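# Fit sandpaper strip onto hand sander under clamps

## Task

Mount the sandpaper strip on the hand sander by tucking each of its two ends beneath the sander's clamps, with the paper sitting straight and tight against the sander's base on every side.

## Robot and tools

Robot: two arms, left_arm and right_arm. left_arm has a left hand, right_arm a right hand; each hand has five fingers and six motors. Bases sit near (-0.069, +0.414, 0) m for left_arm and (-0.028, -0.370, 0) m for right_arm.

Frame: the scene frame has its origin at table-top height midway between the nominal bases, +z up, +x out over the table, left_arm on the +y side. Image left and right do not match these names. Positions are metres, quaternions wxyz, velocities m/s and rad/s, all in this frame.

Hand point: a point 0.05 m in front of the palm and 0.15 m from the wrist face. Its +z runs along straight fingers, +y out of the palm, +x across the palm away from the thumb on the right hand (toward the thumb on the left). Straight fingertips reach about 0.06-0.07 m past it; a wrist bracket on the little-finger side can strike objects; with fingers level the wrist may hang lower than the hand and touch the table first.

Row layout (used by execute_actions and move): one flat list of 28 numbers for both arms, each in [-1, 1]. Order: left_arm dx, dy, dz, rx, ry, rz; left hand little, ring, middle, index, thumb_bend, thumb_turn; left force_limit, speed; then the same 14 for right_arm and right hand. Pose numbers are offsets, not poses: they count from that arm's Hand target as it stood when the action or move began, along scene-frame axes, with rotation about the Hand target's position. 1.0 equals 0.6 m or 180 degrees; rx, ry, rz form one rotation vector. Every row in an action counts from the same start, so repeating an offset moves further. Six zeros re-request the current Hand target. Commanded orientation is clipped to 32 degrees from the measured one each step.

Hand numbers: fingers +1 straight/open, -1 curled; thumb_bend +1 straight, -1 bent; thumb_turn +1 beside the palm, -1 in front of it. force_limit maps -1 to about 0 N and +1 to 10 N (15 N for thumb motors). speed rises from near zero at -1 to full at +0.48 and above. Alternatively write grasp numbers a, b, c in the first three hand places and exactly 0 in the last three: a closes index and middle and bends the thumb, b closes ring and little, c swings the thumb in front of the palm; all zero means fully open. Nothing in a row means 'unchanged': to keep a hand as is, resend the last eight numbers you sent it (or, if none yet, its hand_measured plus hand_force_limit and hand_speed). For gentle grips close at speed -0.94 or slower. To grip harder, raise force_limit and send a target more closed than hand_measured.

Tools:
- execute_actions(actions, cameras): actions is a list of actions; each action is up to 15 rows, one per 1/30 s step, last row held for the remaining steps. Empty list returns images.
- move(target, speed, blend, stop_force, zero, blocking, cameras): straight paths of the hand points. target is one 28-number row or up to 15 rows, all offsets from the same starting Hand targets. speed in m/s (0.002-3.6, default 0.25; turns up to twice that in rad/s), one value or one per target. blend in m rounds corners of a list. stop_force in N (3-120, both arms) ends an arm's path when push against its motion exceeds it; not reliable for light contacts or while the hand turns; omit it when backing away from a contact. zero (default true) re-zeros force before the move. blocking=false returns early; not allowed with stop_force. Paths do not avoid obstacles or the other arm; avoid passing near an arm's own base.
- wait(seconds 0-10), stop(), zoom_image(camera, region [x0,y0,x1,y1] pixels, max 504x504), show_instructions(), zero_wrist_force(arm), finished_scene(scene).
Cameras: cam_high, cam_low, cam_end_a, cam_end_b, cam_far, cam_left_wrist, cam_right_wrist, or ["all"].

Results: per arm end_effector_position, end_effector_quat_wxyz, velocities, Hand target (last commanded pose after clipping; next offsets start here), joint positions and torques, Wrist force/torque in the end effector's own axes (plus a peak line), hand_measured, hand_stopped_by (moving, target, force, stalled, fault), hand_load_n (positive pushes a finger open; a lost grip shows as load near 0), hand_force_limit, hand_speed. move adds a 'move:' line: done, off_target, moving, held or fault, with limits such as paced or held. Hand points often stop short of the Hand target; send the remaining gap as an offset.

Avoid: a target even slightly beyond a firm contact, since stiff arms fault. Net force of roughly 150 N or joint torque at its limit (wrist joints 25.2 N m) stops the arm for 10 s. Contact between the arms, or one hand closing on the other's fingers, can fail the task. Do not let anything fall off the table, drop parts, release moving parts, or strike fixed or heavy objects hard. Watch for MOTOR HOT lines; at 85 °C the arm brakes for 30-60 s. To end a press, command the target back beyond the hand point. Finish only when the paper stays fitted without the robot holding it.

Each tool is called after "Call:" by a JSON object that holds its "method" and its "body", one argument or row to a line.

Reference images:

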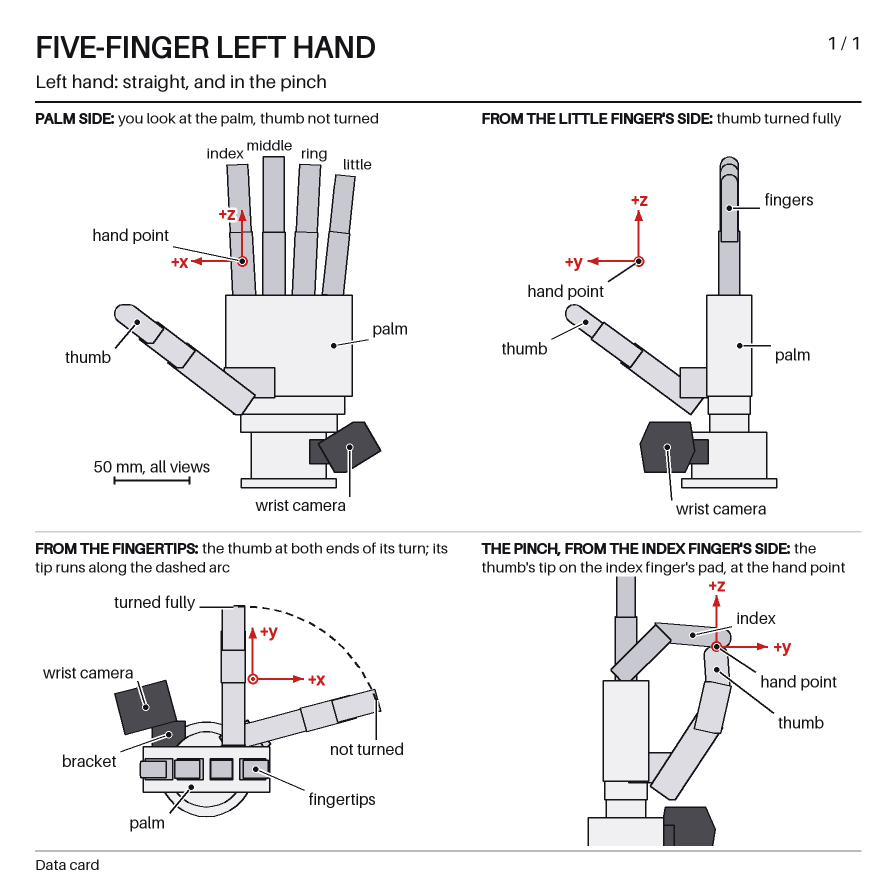

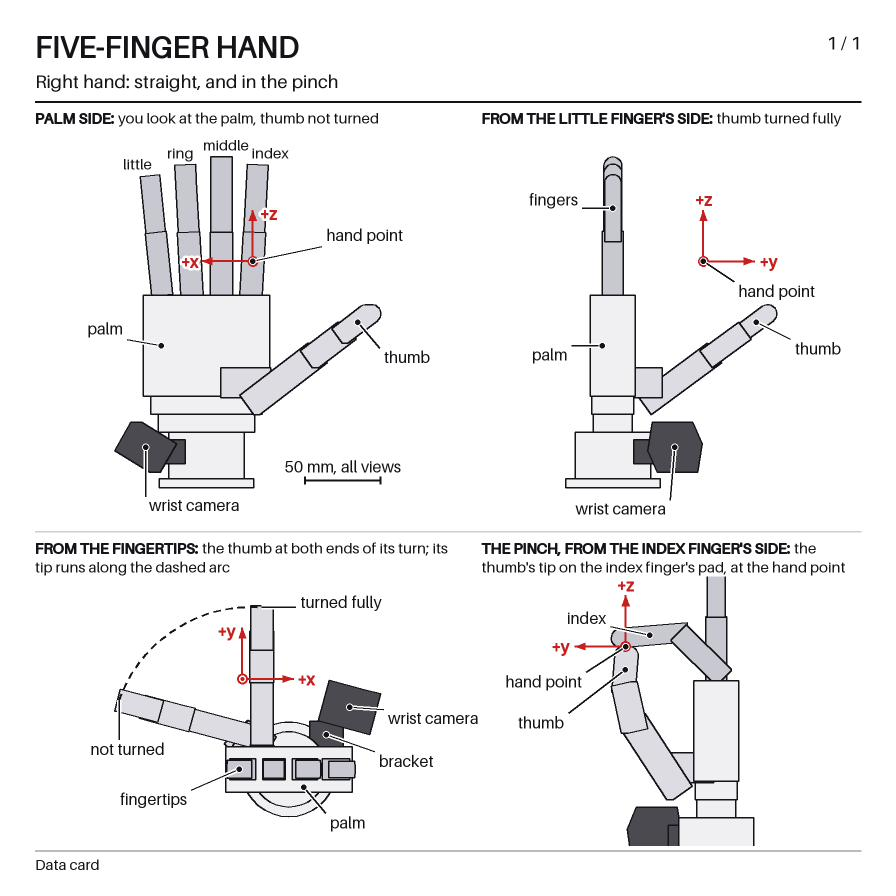

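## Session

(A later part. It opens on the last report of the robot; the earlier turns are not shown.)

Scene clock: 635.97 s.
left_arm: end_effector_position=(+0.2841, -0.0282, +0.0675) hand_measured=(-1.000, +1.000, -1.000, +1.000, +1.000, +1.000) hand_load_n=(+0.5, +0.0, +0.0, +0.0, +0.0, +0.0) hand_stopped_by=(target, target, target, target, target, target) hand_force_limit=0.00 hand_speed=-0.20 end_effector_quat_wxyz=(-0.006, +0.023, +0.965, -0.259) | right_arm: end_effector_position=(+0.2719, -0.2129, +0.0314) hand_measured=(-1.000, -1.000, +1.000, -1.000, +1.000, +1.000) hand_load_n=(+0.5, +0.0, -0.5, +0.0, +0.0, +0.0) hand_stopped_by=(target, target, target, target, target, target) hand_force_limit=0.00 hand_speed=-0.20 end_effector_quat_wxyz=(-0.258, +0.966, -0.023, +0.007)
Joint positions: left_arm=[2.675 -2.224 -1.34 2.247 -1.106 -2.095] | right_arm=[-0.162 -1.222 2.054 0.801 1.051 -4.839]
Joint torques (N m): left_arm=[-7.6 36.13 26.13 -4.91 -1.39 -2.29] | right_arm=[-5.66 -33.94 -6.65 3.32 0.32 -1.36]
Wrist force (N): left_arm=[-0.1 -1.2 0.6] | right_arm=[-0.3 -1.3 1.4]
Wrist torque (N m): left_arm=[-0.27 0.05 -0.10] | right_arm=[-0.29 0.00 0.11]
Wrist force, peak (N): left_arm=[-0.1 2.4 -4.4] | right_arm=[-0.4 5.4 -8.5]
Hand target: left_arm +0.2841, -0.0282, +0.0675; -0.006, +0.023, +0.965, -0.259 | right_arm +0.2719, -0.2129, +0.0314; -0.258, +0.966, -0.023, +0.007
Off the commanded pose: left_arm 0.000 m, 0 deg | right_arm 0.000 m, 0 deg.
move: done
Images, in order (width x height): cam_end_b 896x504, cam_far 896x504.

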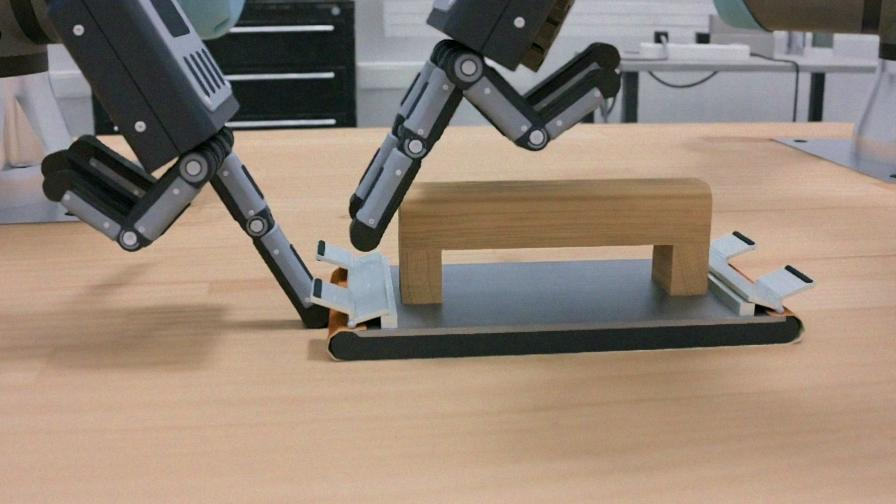

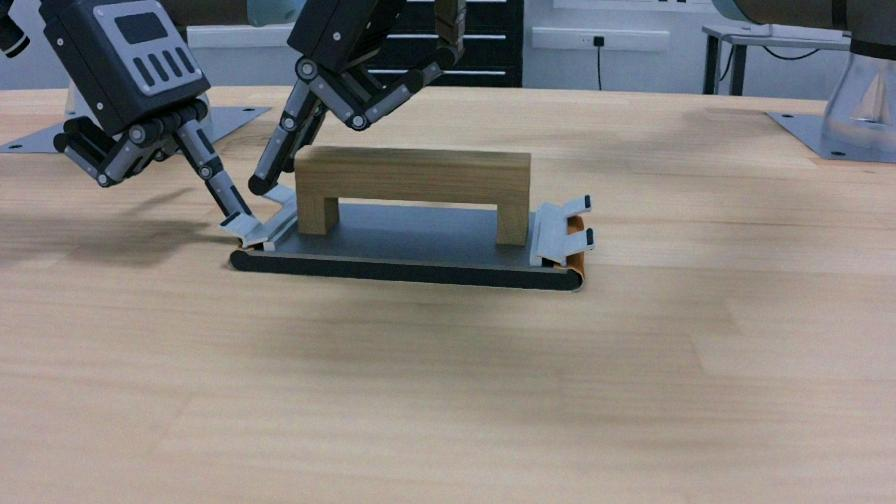

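Call:
{"method": "move", "body": {
  "target": [
    [0, 0.005, 0.06, 0, 0, 0, -1, 1, -1, 1, 1, 1, 0, -0.2, 0, -0.05, 0, 0, 0, 0, -1, -1, 1, -1, 1, 1, 0, -0.2],
    [0, 0.15, 0.15, 0, 0, 0, -1, 1, -1, 1, 1, 1, 0, -0.2, 0, -0.12, 0.1, 0, 0, 0, -1, -1, 1, -1, 1, 1, 0, -0.2]
  ],
  "speed": 0.15,
  "blend": [0.015, 0],
  "cameras": ["all"]
}}

Call:
{"method": "zoom_image", "body": {
  "camera": "cam_end_a",
  "region": [180, 140, 380, 370]
}}

Call:
{"method": "zoom_image", "body": {
  "camera": "cam_end_b",
  "region": [290, 200, 450, 380]
}}

Call:
{"method": "zoom_image", "body": {
  "camera": "cam_end_b",
  "region": [680, 190, 840, 370]
}}

Call:
{"method": "zoom_image", "body": {
  "camera": "cam_far",
  "region": [200, 170, 330, 300]
}}

Call:
{"method": "zoom_image", "body": {
  "camera": "cam_high",
  "region": [400, 110, 510, 190]
}}

Scene clock: 640.70 s.
left_arm: end_effector_position=(+0.2841, +0.0618, +0.1574) hand_measured=(-1.000, +1.000, -1.000, +1.000, +1.000, +1.000) hand_load_n=(+0.0, +0.0, +0.0, +0.0, +0.0, +0.0) hand_stopped_by=(target, target, target, target, target, target) hand_force_limit=0.00 hand_speed=-0.20 end_effector_quat_wxyz=(-0.006, +0.023, +0.965, -0.259) | right_arm: end_effector_position=(+0.2719, -0.2849, +0.0913) hand_measured=(-1.000, -1.000, +1.000, -1.000, +1.000, +1.000) hand_load_n=(+0.0, +0.0, +0.0, +0.0, +0.0, +0.0) hand_stopped_by=(target, target, target, target, target, target) hand_force_limit=0.00 hand_speed=-0.20 end_effector_quat_wxyz=(-0.258, +0.966, -0.023, +0.007)
Joint positions: left_arm=[2.842 -2.023 -1.44 2.06 -1.071 -1.91] | right_arm=[-0.391 -1.334 2.046 1.047 1.08 -5.098]
Joint torques (N m): left_arm=[10.26 51.55 6.25 -4.89 2.47 3.06] | right_arm=[-8.34 -34.54 -22.13 3.41 1.83 -1.3]
Wrist force (N): left_arm=[-0.5 -1.0 0.0] | right_arm=[-0.7 -1.7 1.7]
Wrist torque (N m): left_arm=[-0.19 0.08 -0.23] | right_arm=[-0.30 0.01 0.09]
Wrist force, peak (N): left_arm=[-0.1 -1.7 0.3] | right_arm=[-0.3 -2.2 2.4]
Hand target: left_arm +0.2841, +0.0618, +0.1575; -0.006, +0.023, +0.965, -0.259 | right_arm +0.2719, -0.2849, +0.0914; -0.258, +0.966, -0.023, +0.007
Off the commanded pose: left_arm 0.000 m, 0 deg | right_arm 0.000 m, 0 deg.
move: done
camera_calibration:
cam_left_wrist: T_world_to_cam=[[-0.315807, -0.835436, 0.449792, 0.0758477], [-0.790611, 0.4938, 0.362072, 0.128864], [-0.524595, -0.241265, -0.81645, 0.405333], [0, 0, 0, 1]] pos_world=[0.33847, 0.0975255, 0.25016]
cam_right_wrist: T_world_to_cam=[[0.204873, -0.852116, -0.481586, -0.251624], [-0.864402, -0.388333, 0.319386, 0.0987024], [-0.45917, 0.350851, -0.816129, 0.41474], [0, 0, 0, 1]] pos_world=[0.327305, -0.321595, 0.185778]

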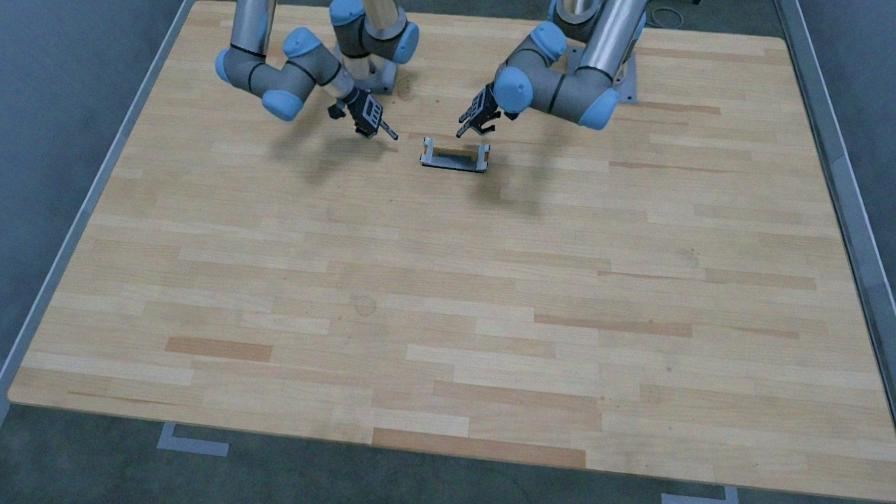

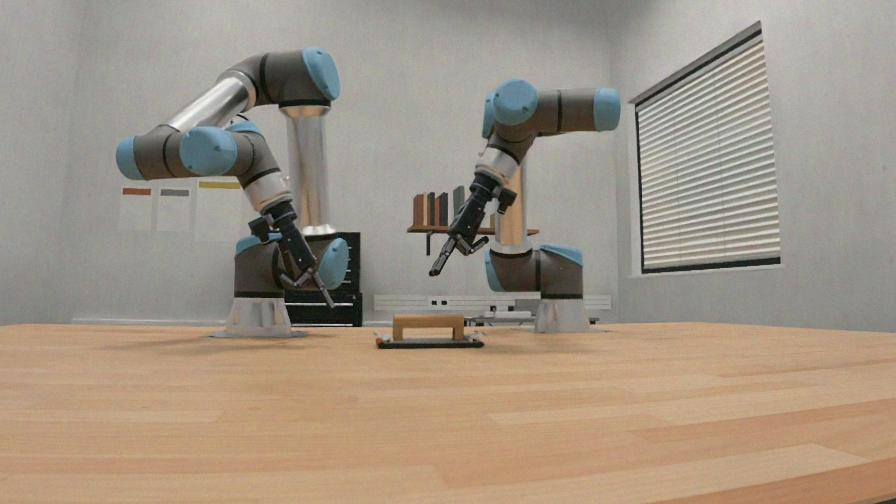

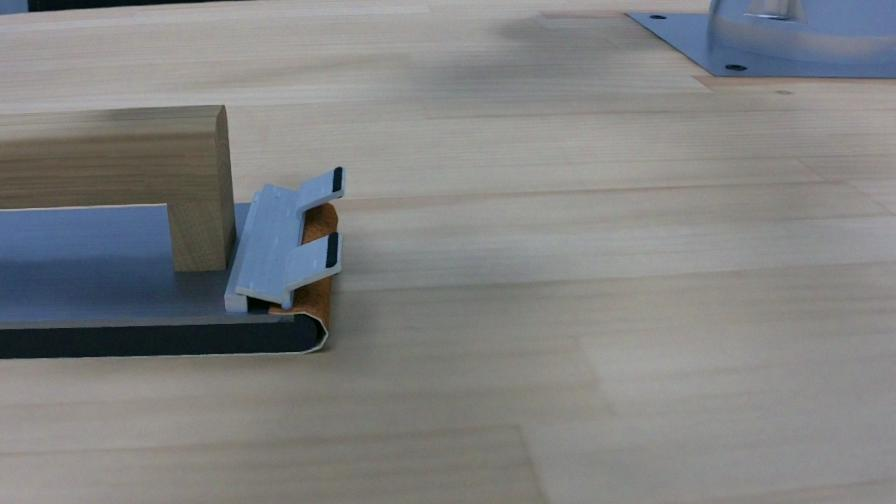

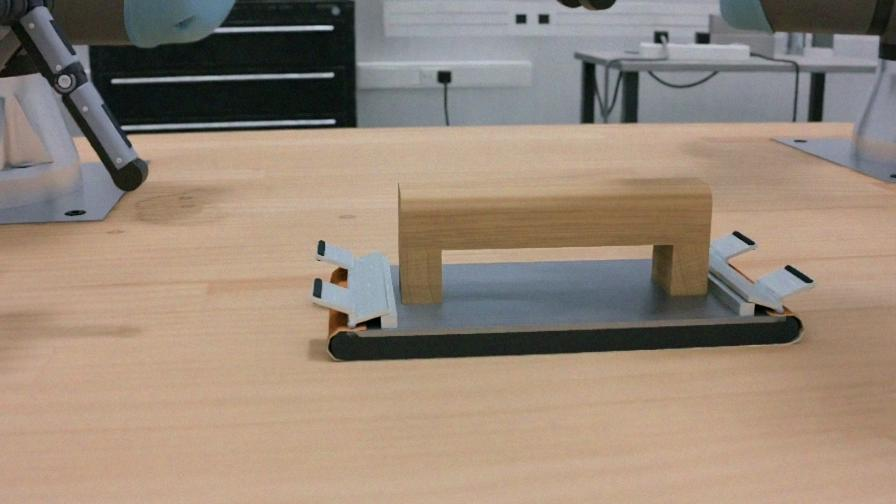

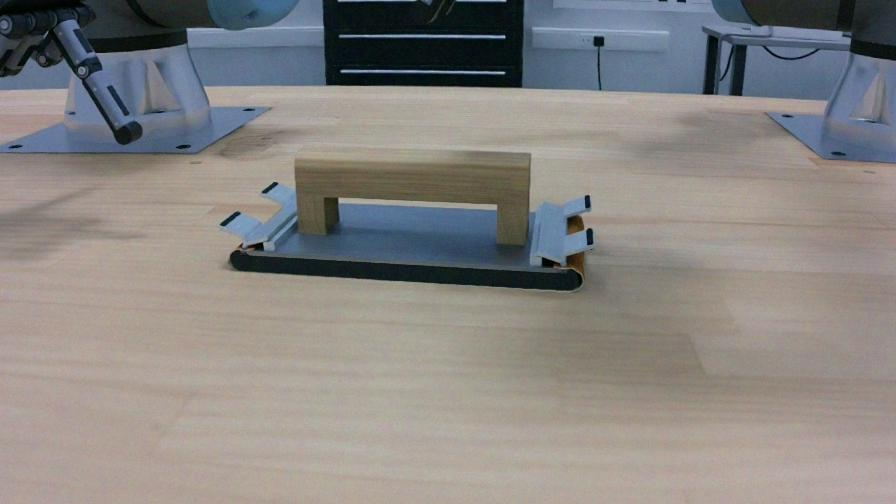

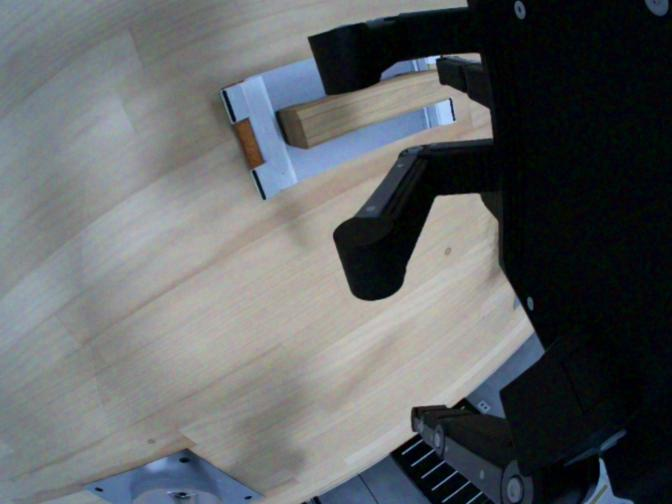

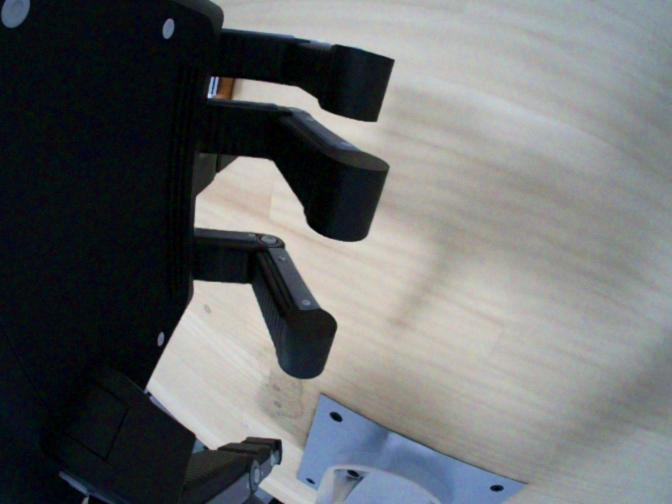

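Scaled by 2.191 from the camera's 896x504 image, which has a finer 1280x720 frame.

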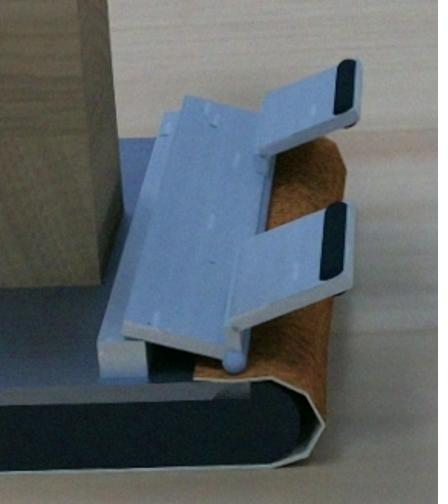

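Scaled by 2.800 from the camera's 896x504 image, which has a finer 1280x720 frame.

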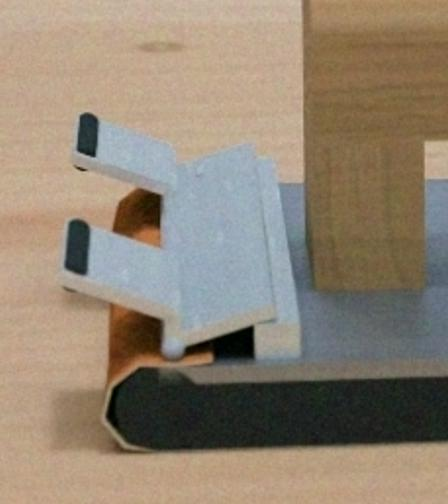

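Scaled by 2.800 from the camera's 896x504 image, which has a finer 1280x720 frame.

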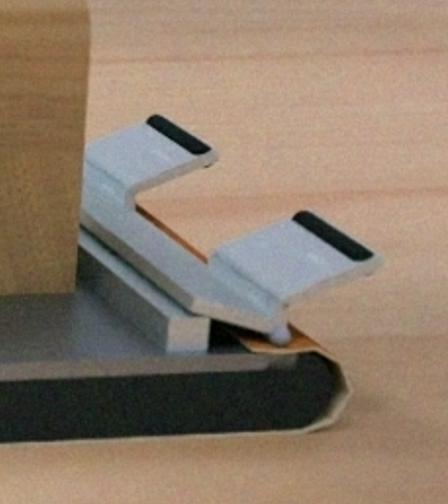

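Scaled by 3.877 from the camera's 896x504 image, which has a finer 1280x720 frame.

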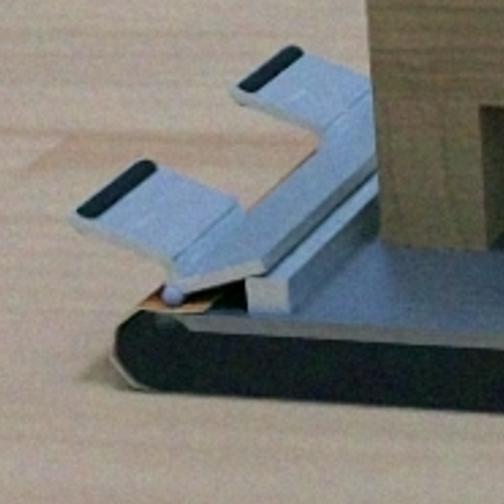

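Scaled by 4.582 from the camera's 896x504 image, which has a finer 1280x720 frame.

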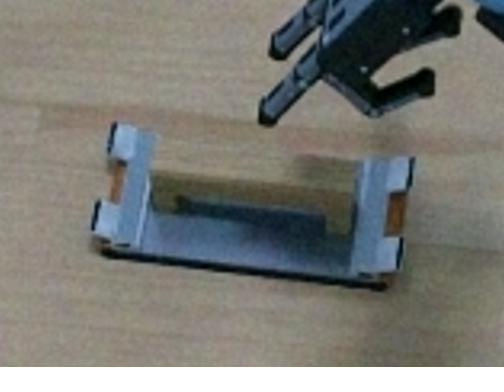

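Call:
{"method": "move", "body": {
  "target": [
    [0.0098, 0.18, -0.04, 0, 0, 0, -1, -1, 1, -1, 1, 1, 0, -0.2, 0, 0.06, -0.04, 0, 0, 0, -1, -1, 1, -1, 1, 1, 0, -0.2],
    [0.0098, 0.163, -0.2045, 0, 0, 0, -1, -1, 1, -1, 1, 1, 0, -0.2, 0, 0.09, -0.0995, 0, 0, 0, -1, -1, 1, -1, 1, 1, 0, -0.2]
  ],
  "speed": 0.15,
  "blend": [0.01, 0],
  "cameras": ["cam_end_a", "cam_end_b", "cam_high"]
}}

Call:
{"method": "zoom_image", "body": {
  "camera": "cam_high",
  "region": [400, 110, 510, 190]
}}

Call:
{"method": "zoom_image", "body": {
  "camera": "cam_end_a",
  "region": [180, 140, 400, 370]
}}

Call:
{"method": "zoom_image", "body": {
  "camera": "cam_end_b",
  "region": [240, 180, 440, 380]
}}

Scene clock: 664.83 s.
left_arm: end_effector_position=(+0.2900, +0.1596, +0.0348) hand_measured=(-1.000, -1.000, +1.000, -1.000, +1.000, +1.000) hand_load_n=(+0.0, +0.0, +0.0, +0.5, +0.0, +0.0) hand_stopped_by=(target, target, target, target, target, target) hand_force_limit=0.00 hand_speed=-0.20 end_effector_quat_wxyz=(-0.006, +0.023, +0.965, -0.259) | right_arm: end_effector_position=(+0.2719, -0.2310, +0.0317) hand_measured=(-1.000, -1.000, +1.000, -1.000, +1.000, +1.000) hand_load_n=(+0.0, +0.0, -0.5, +0.5, +0.0, +0.0) hand_stopped_by=(target, target, target, target, target, target) hand_force_limit=0.00 hand_speed=-0.20 end_effector_quat_wxyz=(-0.258, +0.966, -0.023, +0.007)
Joint positions: left_arm=[3.064 -2.083 -1.741 2.296 -1.047 -1.657] | right_arm=[-0.22 -1.225 2.069 0.821 1.056 -4.905]
Joint torques (N m): left_arm=[-8.03 27.42 2.94 0.15 -1.26 -2.39] | right_arm=[9.85 -14.07 -2.48 0.73 -3.49 1.27]
Wrist force (N): left_arm=[-0.7 -0.9 0.1] | right_arm=[-0.8 -1.9 2.1]
Wrist torque (N m): left_arm=[-0.18 0.12 -0.14] | right_arm=[-0.37 0.04 -0.11]
Wrist force, peak (N): left_arm=[-0.6 -2.4 0.5] | right_arm=[-0.5 -2.0 2.4]
Hand target: left_arm +0.2900, +0.1596, +0.0348; -0.006, +0.023, +0.965, -0.259 | right_arm +0.2719, -0.2309, +0.0317; -0.258, +0.966, -0.023, +0.007
Off the commanded pose: left_arm 0.000 m, 0 deg | right_arm 0.000 m, 0 deg.
move: done
Images, in order (width x height): cam_high 896x504, cam_end_a 896x504, cam_end_b 896x504.

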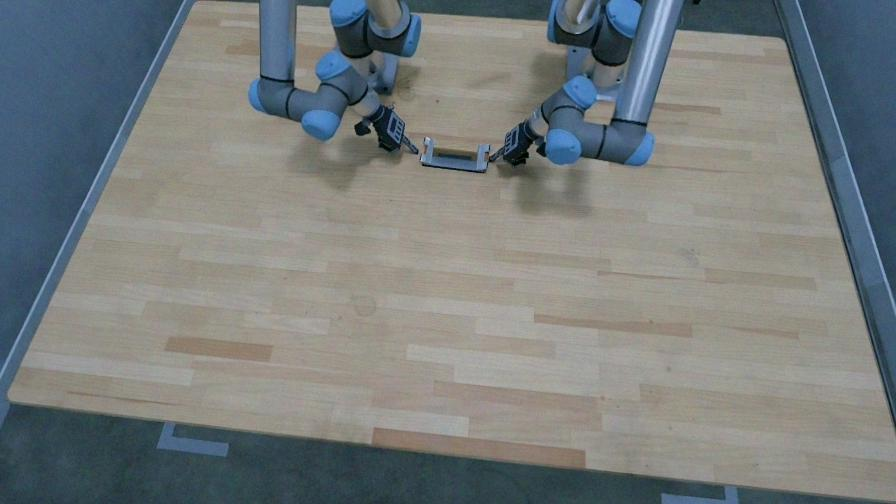

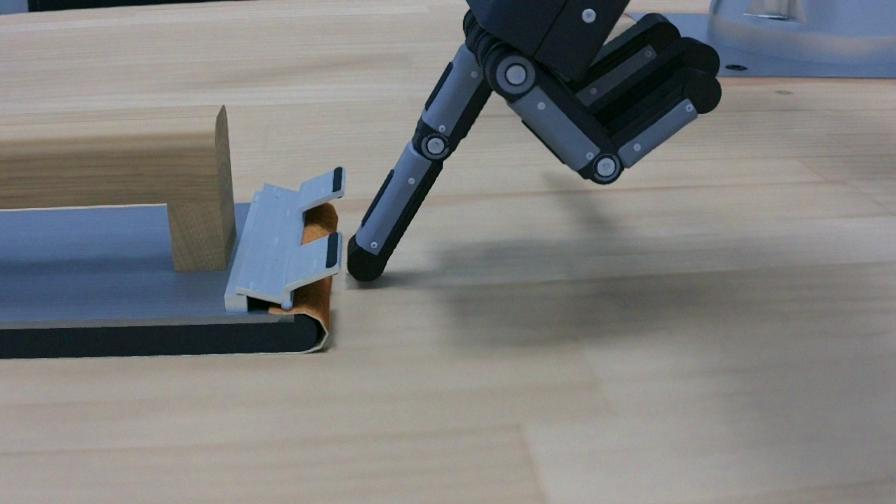

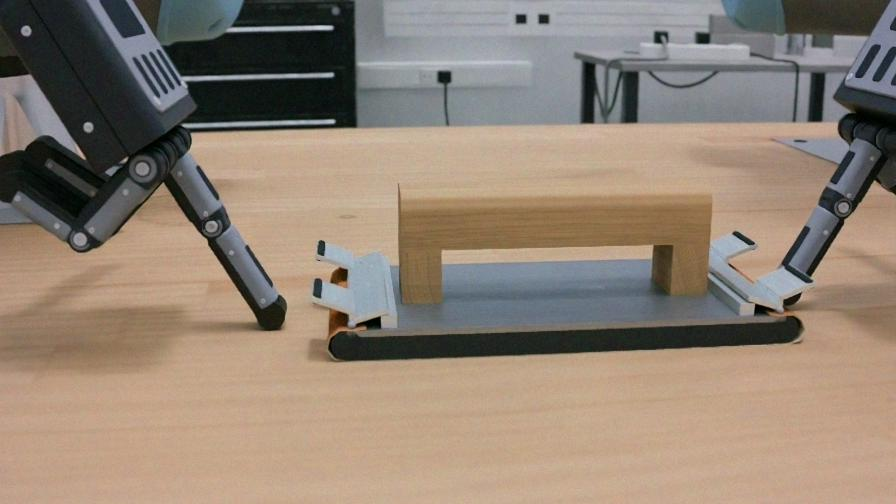

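Scaled by 4.582 from the camera's 896x504 image, which has a finer 1280x720 frame.

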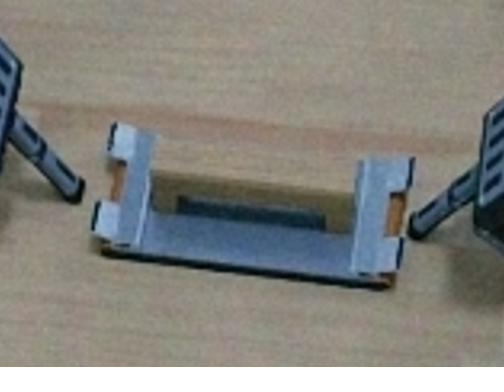

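Scaled by 2.191 from the camera's 896x504 image, which has a finer 1280x720 frame.

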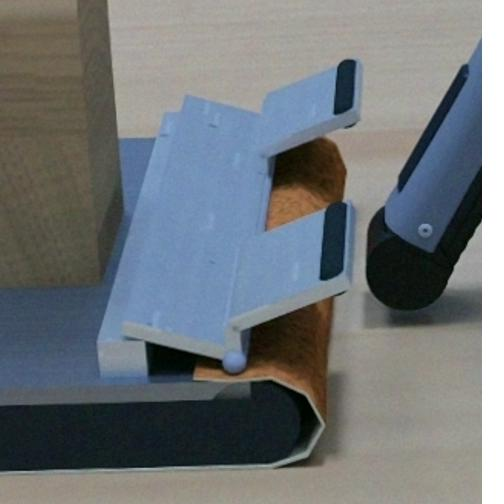

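Scaled by 2.520 from the camera's 896x504 image, which has a finer 1280x720 frame.

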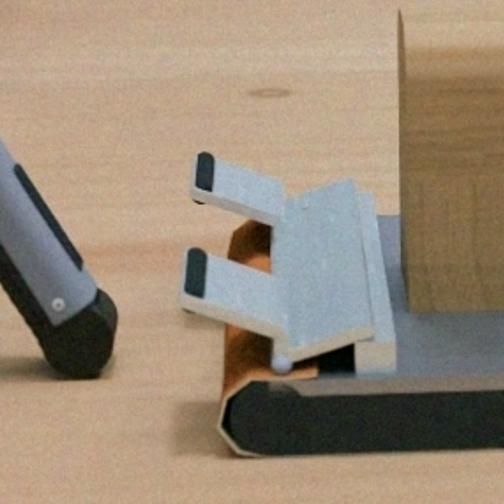

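Call:
{"method": "move", "body": {
  "target": [
    [0, -0.0033, 0, 0, 0, 0, -1, -1, 1, -1, 1, 1, 0, -0.2, 0, 0.0217, 0, 0, 0, 0, -1, -1, 1, -1, 1, 1, 0, -0.2]
  ],
  "speed": 0.04,
  "stop_force": 4
}}

Call:
{"method": "move", "body": {
  "target": [
    [0, -0.0167, 0, 0, 0, 0, -1, -1, 1, -1, 1, 1, 0, -0.2, 0, 0.0167, 0, 0, 0, 0, -1, -1, 1, -1, 1, 1, 0, -0.2]
  ],
  "speed": 0.01,
  "stop_force": 10,
  "cameras": ["cam_end_a", "cam_end_b", "cam_far"]
}}

Call:
{"method": "zoom_image", "body": {
  "camera": "cam_end_a",
  "region": [180, 140, 400, 370]
}}

Call:
{"method": "zoom_image", "body": {
  "camera": "cam_end_b",
  "region": [270, 200, 450, 380]
}}

Scene clock: 669.70 s.
left_arm: end_effector_position=(+0.2900, +0.1576, +0.0348) hand_measured=(-1.000, -1.000, +1.000, -1.000, +1.000, +1.000) hand_load_n=(+0.0, +0.0, +0.0, +0.0, +0.0, +0.0) hand_stopped_by=(target, target, target, target, target, target) hand_force_limit=0.00 hand_speed=-0.20 end_effector_quat_wxyz=(-0.006, +0.023, +0.965, -0.259) | right_arm: end_effector_position=(+0.2719, -0.2179, +0.0317) hand_measured=(-1.000, -1.000, +1.000, -1.000, +1.000, +1.000) hand_load_n=(+0.0, +0.0, +0.0, +0.0, +0.0, +0.0) hand_stopped_by=(target, target, target, target, target, target) hand_force_limit=0.00 hand_speed=-0.20 end_effector_quat_wxyz=(-0.258, +0.966, -0.023, +0.007)
Joint positions: left_arm=[3.059 -2.084 -1.738 2.297 -1.048 -1.663] | right_arm=[-0.178 -1.223 2.058 0.807 1.053 -4.858]
Joint torques (N m): left_arm=[-7.96 26.92 23.13 0.12 -1.33 -2.3] | right_arm=[11.25 -14.24 -19.87 0.62 -3.61 1.35]
Wrist force (N): left_arm=[-0.4 -1.0 -0.2] | right_arm=[-0.7 -1.5 1.8]
Wrist torque (N m): left_arm=[-0.19 0.06 -0.12] | right_arm=[-0.27 0.04 -0.09]
Wrist force, peak (N): left_arm=[-0.8 -1.2 0.3] | right_arm=[-0.6 -1.9 2.3]
Hand target: left_arm +0.2900, +0.1576, +0.0348; -0.006, +0.023, +0.965, -0.259 | right_arm +0.2719, -0.2179, +0.0317; -0.258, +0.966, -0.023, +0.007
Off the commanded pose: left_arm 0.000 m, 0 deg | right_arm 0.000 m, 0 deg.
move: done

Scene clock: 671.57 s.
left_arm: end_effector_position=(+0.2900, +0.1504, +0.0348) hand_measured=(-1.000, -1.000, +0.998, -1.000, +1.000, +1.000) hand_load_n=(+0.0, +0.0, -8.0, +0.0, +0.0, -0.5) hand_stopped_by=(target, target, target, target, target, target) hand_force_limit=0.00 hand_speed=-0.20 end_effector_quat_wxyz=(-0.006, +0.023, +0.965, -0.259) | right_arm: end_effector_position=(+0.2719, -0.2112, +0.0316) hand_measured=(-1.000, -1.000, +1.000, -1.000, +1.000, +1.000) hand_load_n=(+0.0, +0.0, -9.5, +0.0, +0.0, +0.0) hand_stopped_by=(target, target, target, target, target, target) hand_force_limit=0.00 hand_speed=-0.20 end_effector_quat_wxyz=(-0.258, +0.966, -0.023, +0.007)
Joint positions: left_arm=[3.042 -2.088 -1.727 2.301 -1.049 -1.683] | right_arm=[-0.157 -1.223 2.052 0.8 1.051 -4.833]
Joint torques (N m): left_arm=[5.73 49.1 3.16 -3.4 4.91 2.75] | right_arm=[-6.13 -28.1 -1.13 3.55 -0.71 -1.44]
Wrist force (N): left_arm=[-0.1 7.3 -5.7] | right_arm=[-0.5 5.9 -5.2]
Wrist torque (N m): left_arm=[-0.18 0.03 -0.36] | right_arm=[-0.01 0.15 0.28]
Wrist force, peak (N): left_arm=[-0.1 9.3 -8.0] | right_arm=[-0.2 8.4 -9.0]
Hand target: left_arm +0.2900, +0.1504, +0.0348; -0.006, +0.023, +0.965, -0.259 (not the last commanded pose) | right_arm +0.2719, -0.2112, +0.0317; -0.258, +0.966, -0.023, +0.007 (not the last commanded pose)
Off the commanded pose: left_arm 0.003 m, 0 deg | right_arm 0.003 m, 0 deg.
move: contact (left_arm, right_arm)
Images, in order (width x height): cam_end_a 896x504, cam_end_b 896x504, cam_far 896x504.

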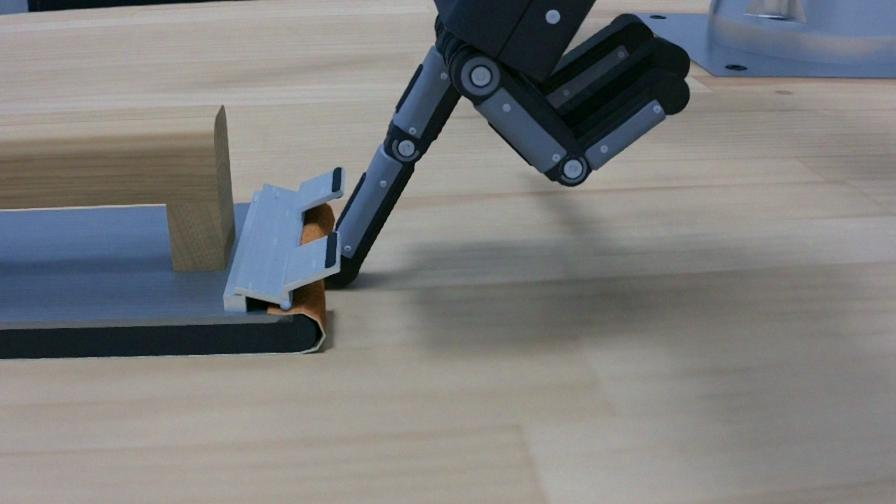

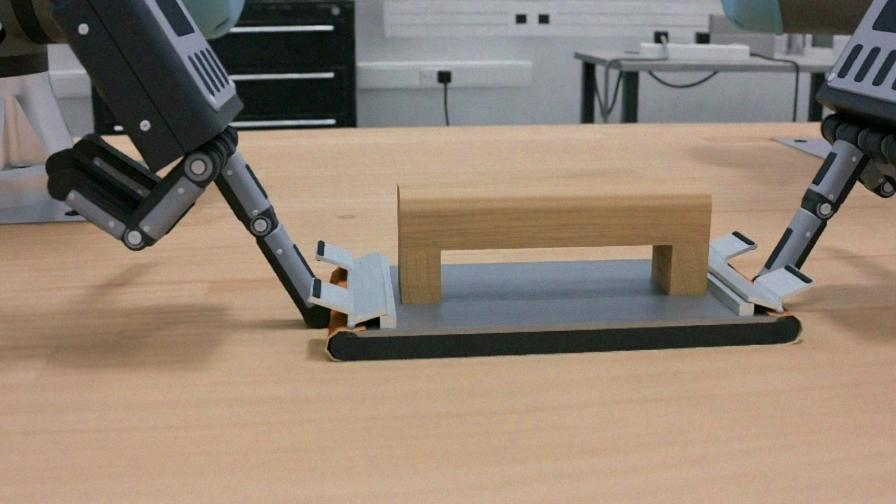

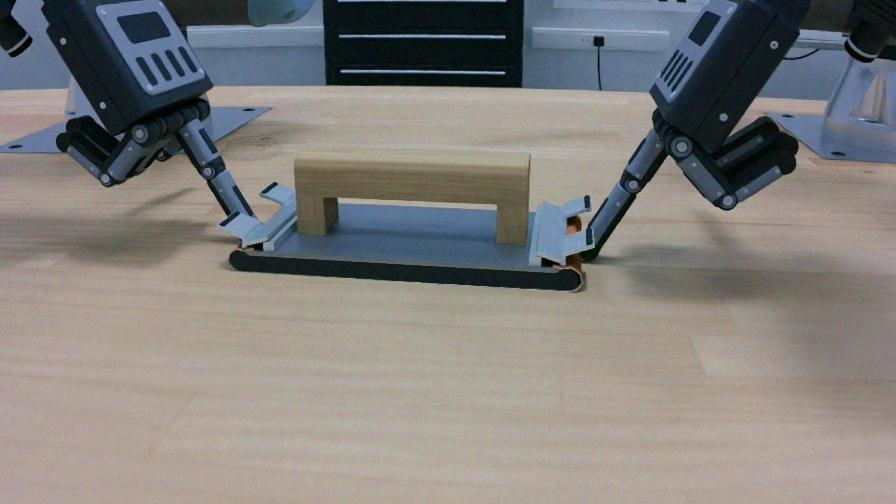

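Scaled by 2.191 from the camera's 896x504 image, which has a finer 1280x720 frame.

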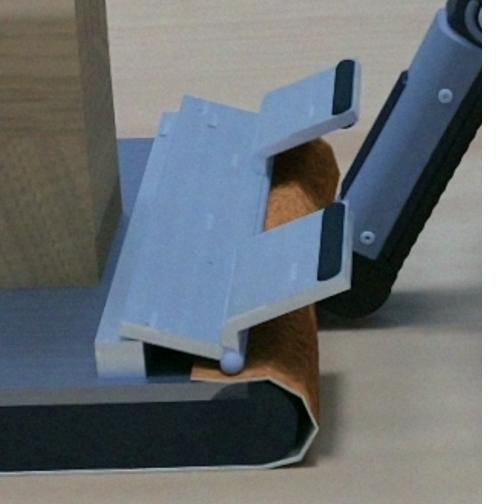

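Scaled by 2.800 from the camera's 896x504 image, which has a finer 1280x720 frame.

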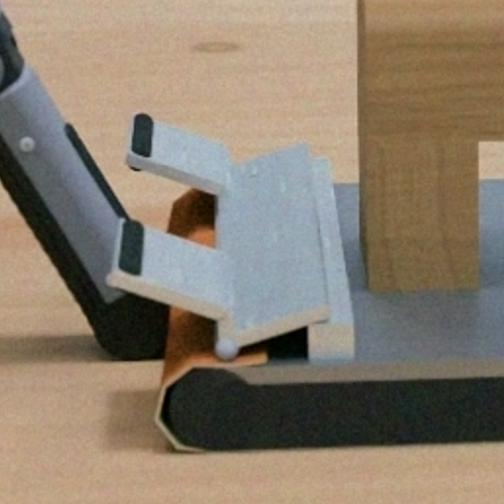

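Call:
{"method": "move", "body": {
  "target": [
    [0, 0.04, 0, 0, 0, 0, -1, -1, 1, -1, 1, 1, 0, -0.2, 0, -0.04, 0, 0, 0, 0, -1, -1, 1, -1, 1, 1, 0, -0.2]
  ],
  "speed": 0.05,
  "cameras": ["cam_end_a", "cam_end_b", "cam_far"]
}}

Call:
{"method": "zoom_image", "body": {
  "camera": "cam_end_a",
  "region": [210, 220, 350, 370]
}}

Call:
{"method": "zoom_image", "body": {
  "camera": "cam_end_b",
  "region": [290, 240, 430, 380]
}}

Call:
{"method": "zoom_image", "body": {
  "camera": "cam_far",
  "region": [200, 180, 320, 300]
}}

Call:
{"method": "zoom_image", "body": {
  "camera": "cam_far",
  "region": [490, 180, 610, 310]
}}

Scene clock: 677.53 s.
left_arm: end_effector_position=(+0.2900, +0.1744, +0.0348) hand_measured=(-1.000, -1.000, +1.000, -1.000, +1.000, +1.000) hand_load_n=(+0.0, +0.0, +0.0, +0.5, +0.0, +0.0) hand_stopped_by=(target, target, target, target, target, target) hand_force_limit=0.00 hand_speed=-0.20 end_effector_quat_wxyz=(-0.006, +0.023, +0.965, -0.259) | right_arm: end_effector_position=(+0.2719, -0.2351, +0.0317) hand_measured=(-1.000, -1.000, +1.000, -1.000, +1.000, +1.000) hand_load_n=(+0.0, +0.0, +0.0, +0.5, +0.0, -0.5) hand_stopped_by=(target, target, target, target, target, target) hand_force_limit=0.00 hand_speed=-0.20 end_effector_quat_wxyz=(-0.258, +0.966, -0.023, +0.007)
Joint positions: left_arm=[3.1 -2.074 -1.762 2.288 -1.046 -1.616] | right_arm=[-0.233 -1.225 2.072 0.826 1.057 -4.92]
Joint torques (N m): left_arm=[8.59 48.66 3.39 -5.23 2.42 2.87] | right_arm=[-8.9 -36.83 -2.37 3.75 1.71 -1.29]
Wrist force (N): left_arm=[-0.5 -1.0 0.0] | right_arm=[-0.4 -1.8 2.1]
Wrist torque (N m): left_arm=[-0.22 0.09 -0.25] | right_arm=[-0.35 -0.03 0.10]
Wrist force, peak (N): left_arm=[-0.2 7.8 -5.6] | right_arm=[-0.3 6.4 -5.4]
Hand target: left_arm +0.2900, +0.1744, +0.0348; -0.006, +0.023, +0.965, -0.259 | right_arm +0.2719, -0.2352, +0.0317; -0.258, +0.966, -0.023, +0.007
Off the commanded pose: left_arm 0.000 m, 0 deg | right_arm 0.000 m, 0 deg.
move: done
Images, in order (width x height): cam_end_a 896x504, cam_end_b 896x504, cam_far 896x504.

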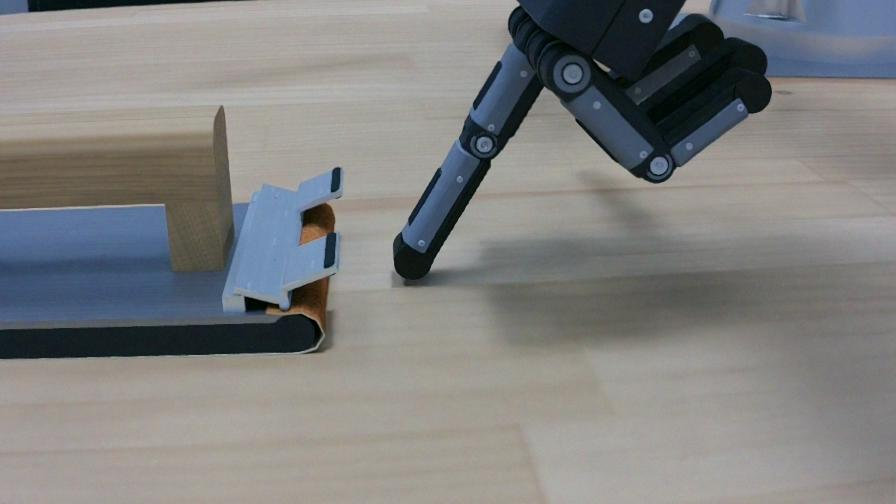

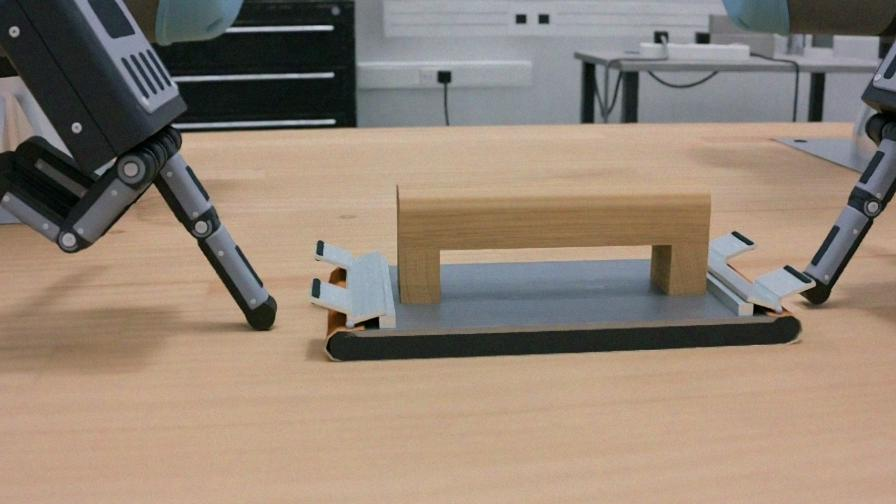

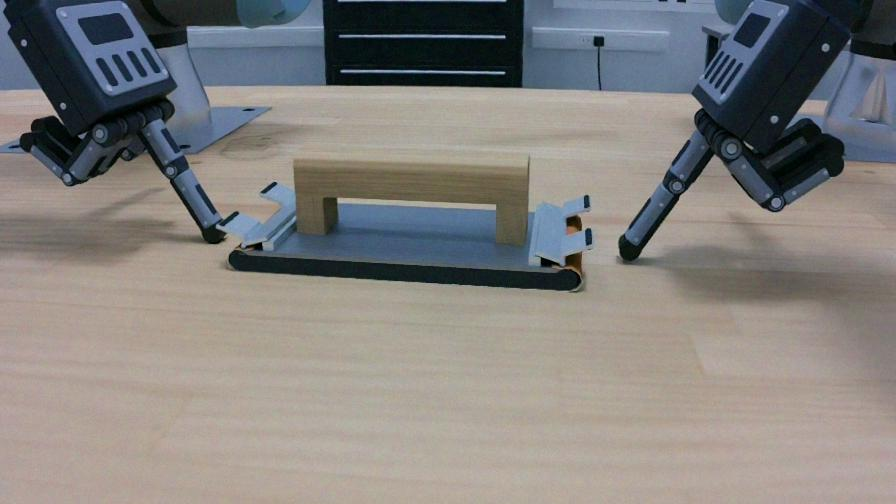

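Scaled by 3.360 from the camera's 896x504 image, which has a finer 1280x720 frame.

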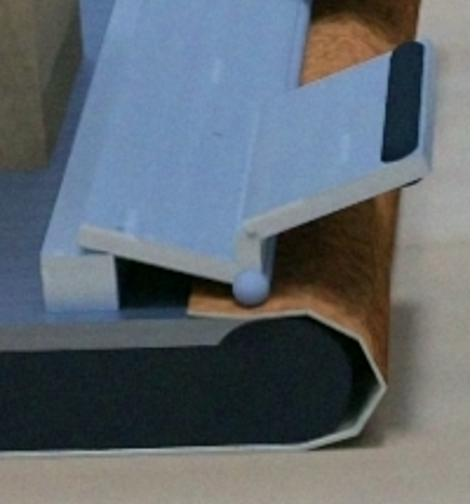

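Scaled by 3.600 from the camera's 896x504 image, which has a finer 1280x720 frame.

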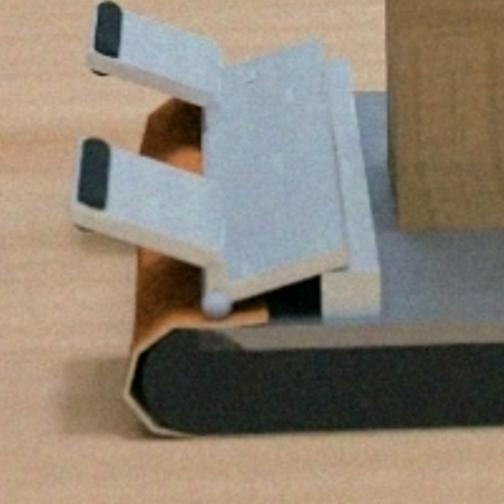

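Scaled by 4.200 from the camera's 896x504 image, which has a finer 1280x720 frame.

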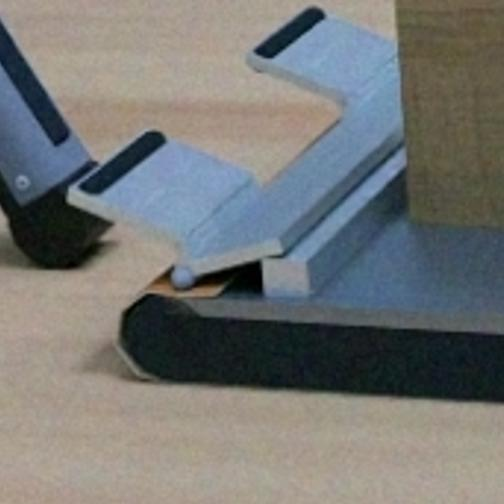

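Scaled by 3.877 from the camera's 896x504 image, which has a finer 1280x720 frame.

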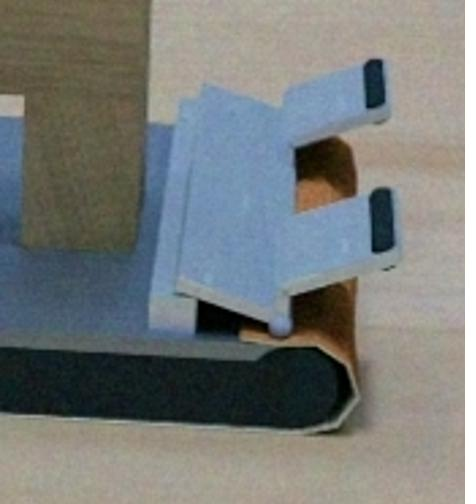

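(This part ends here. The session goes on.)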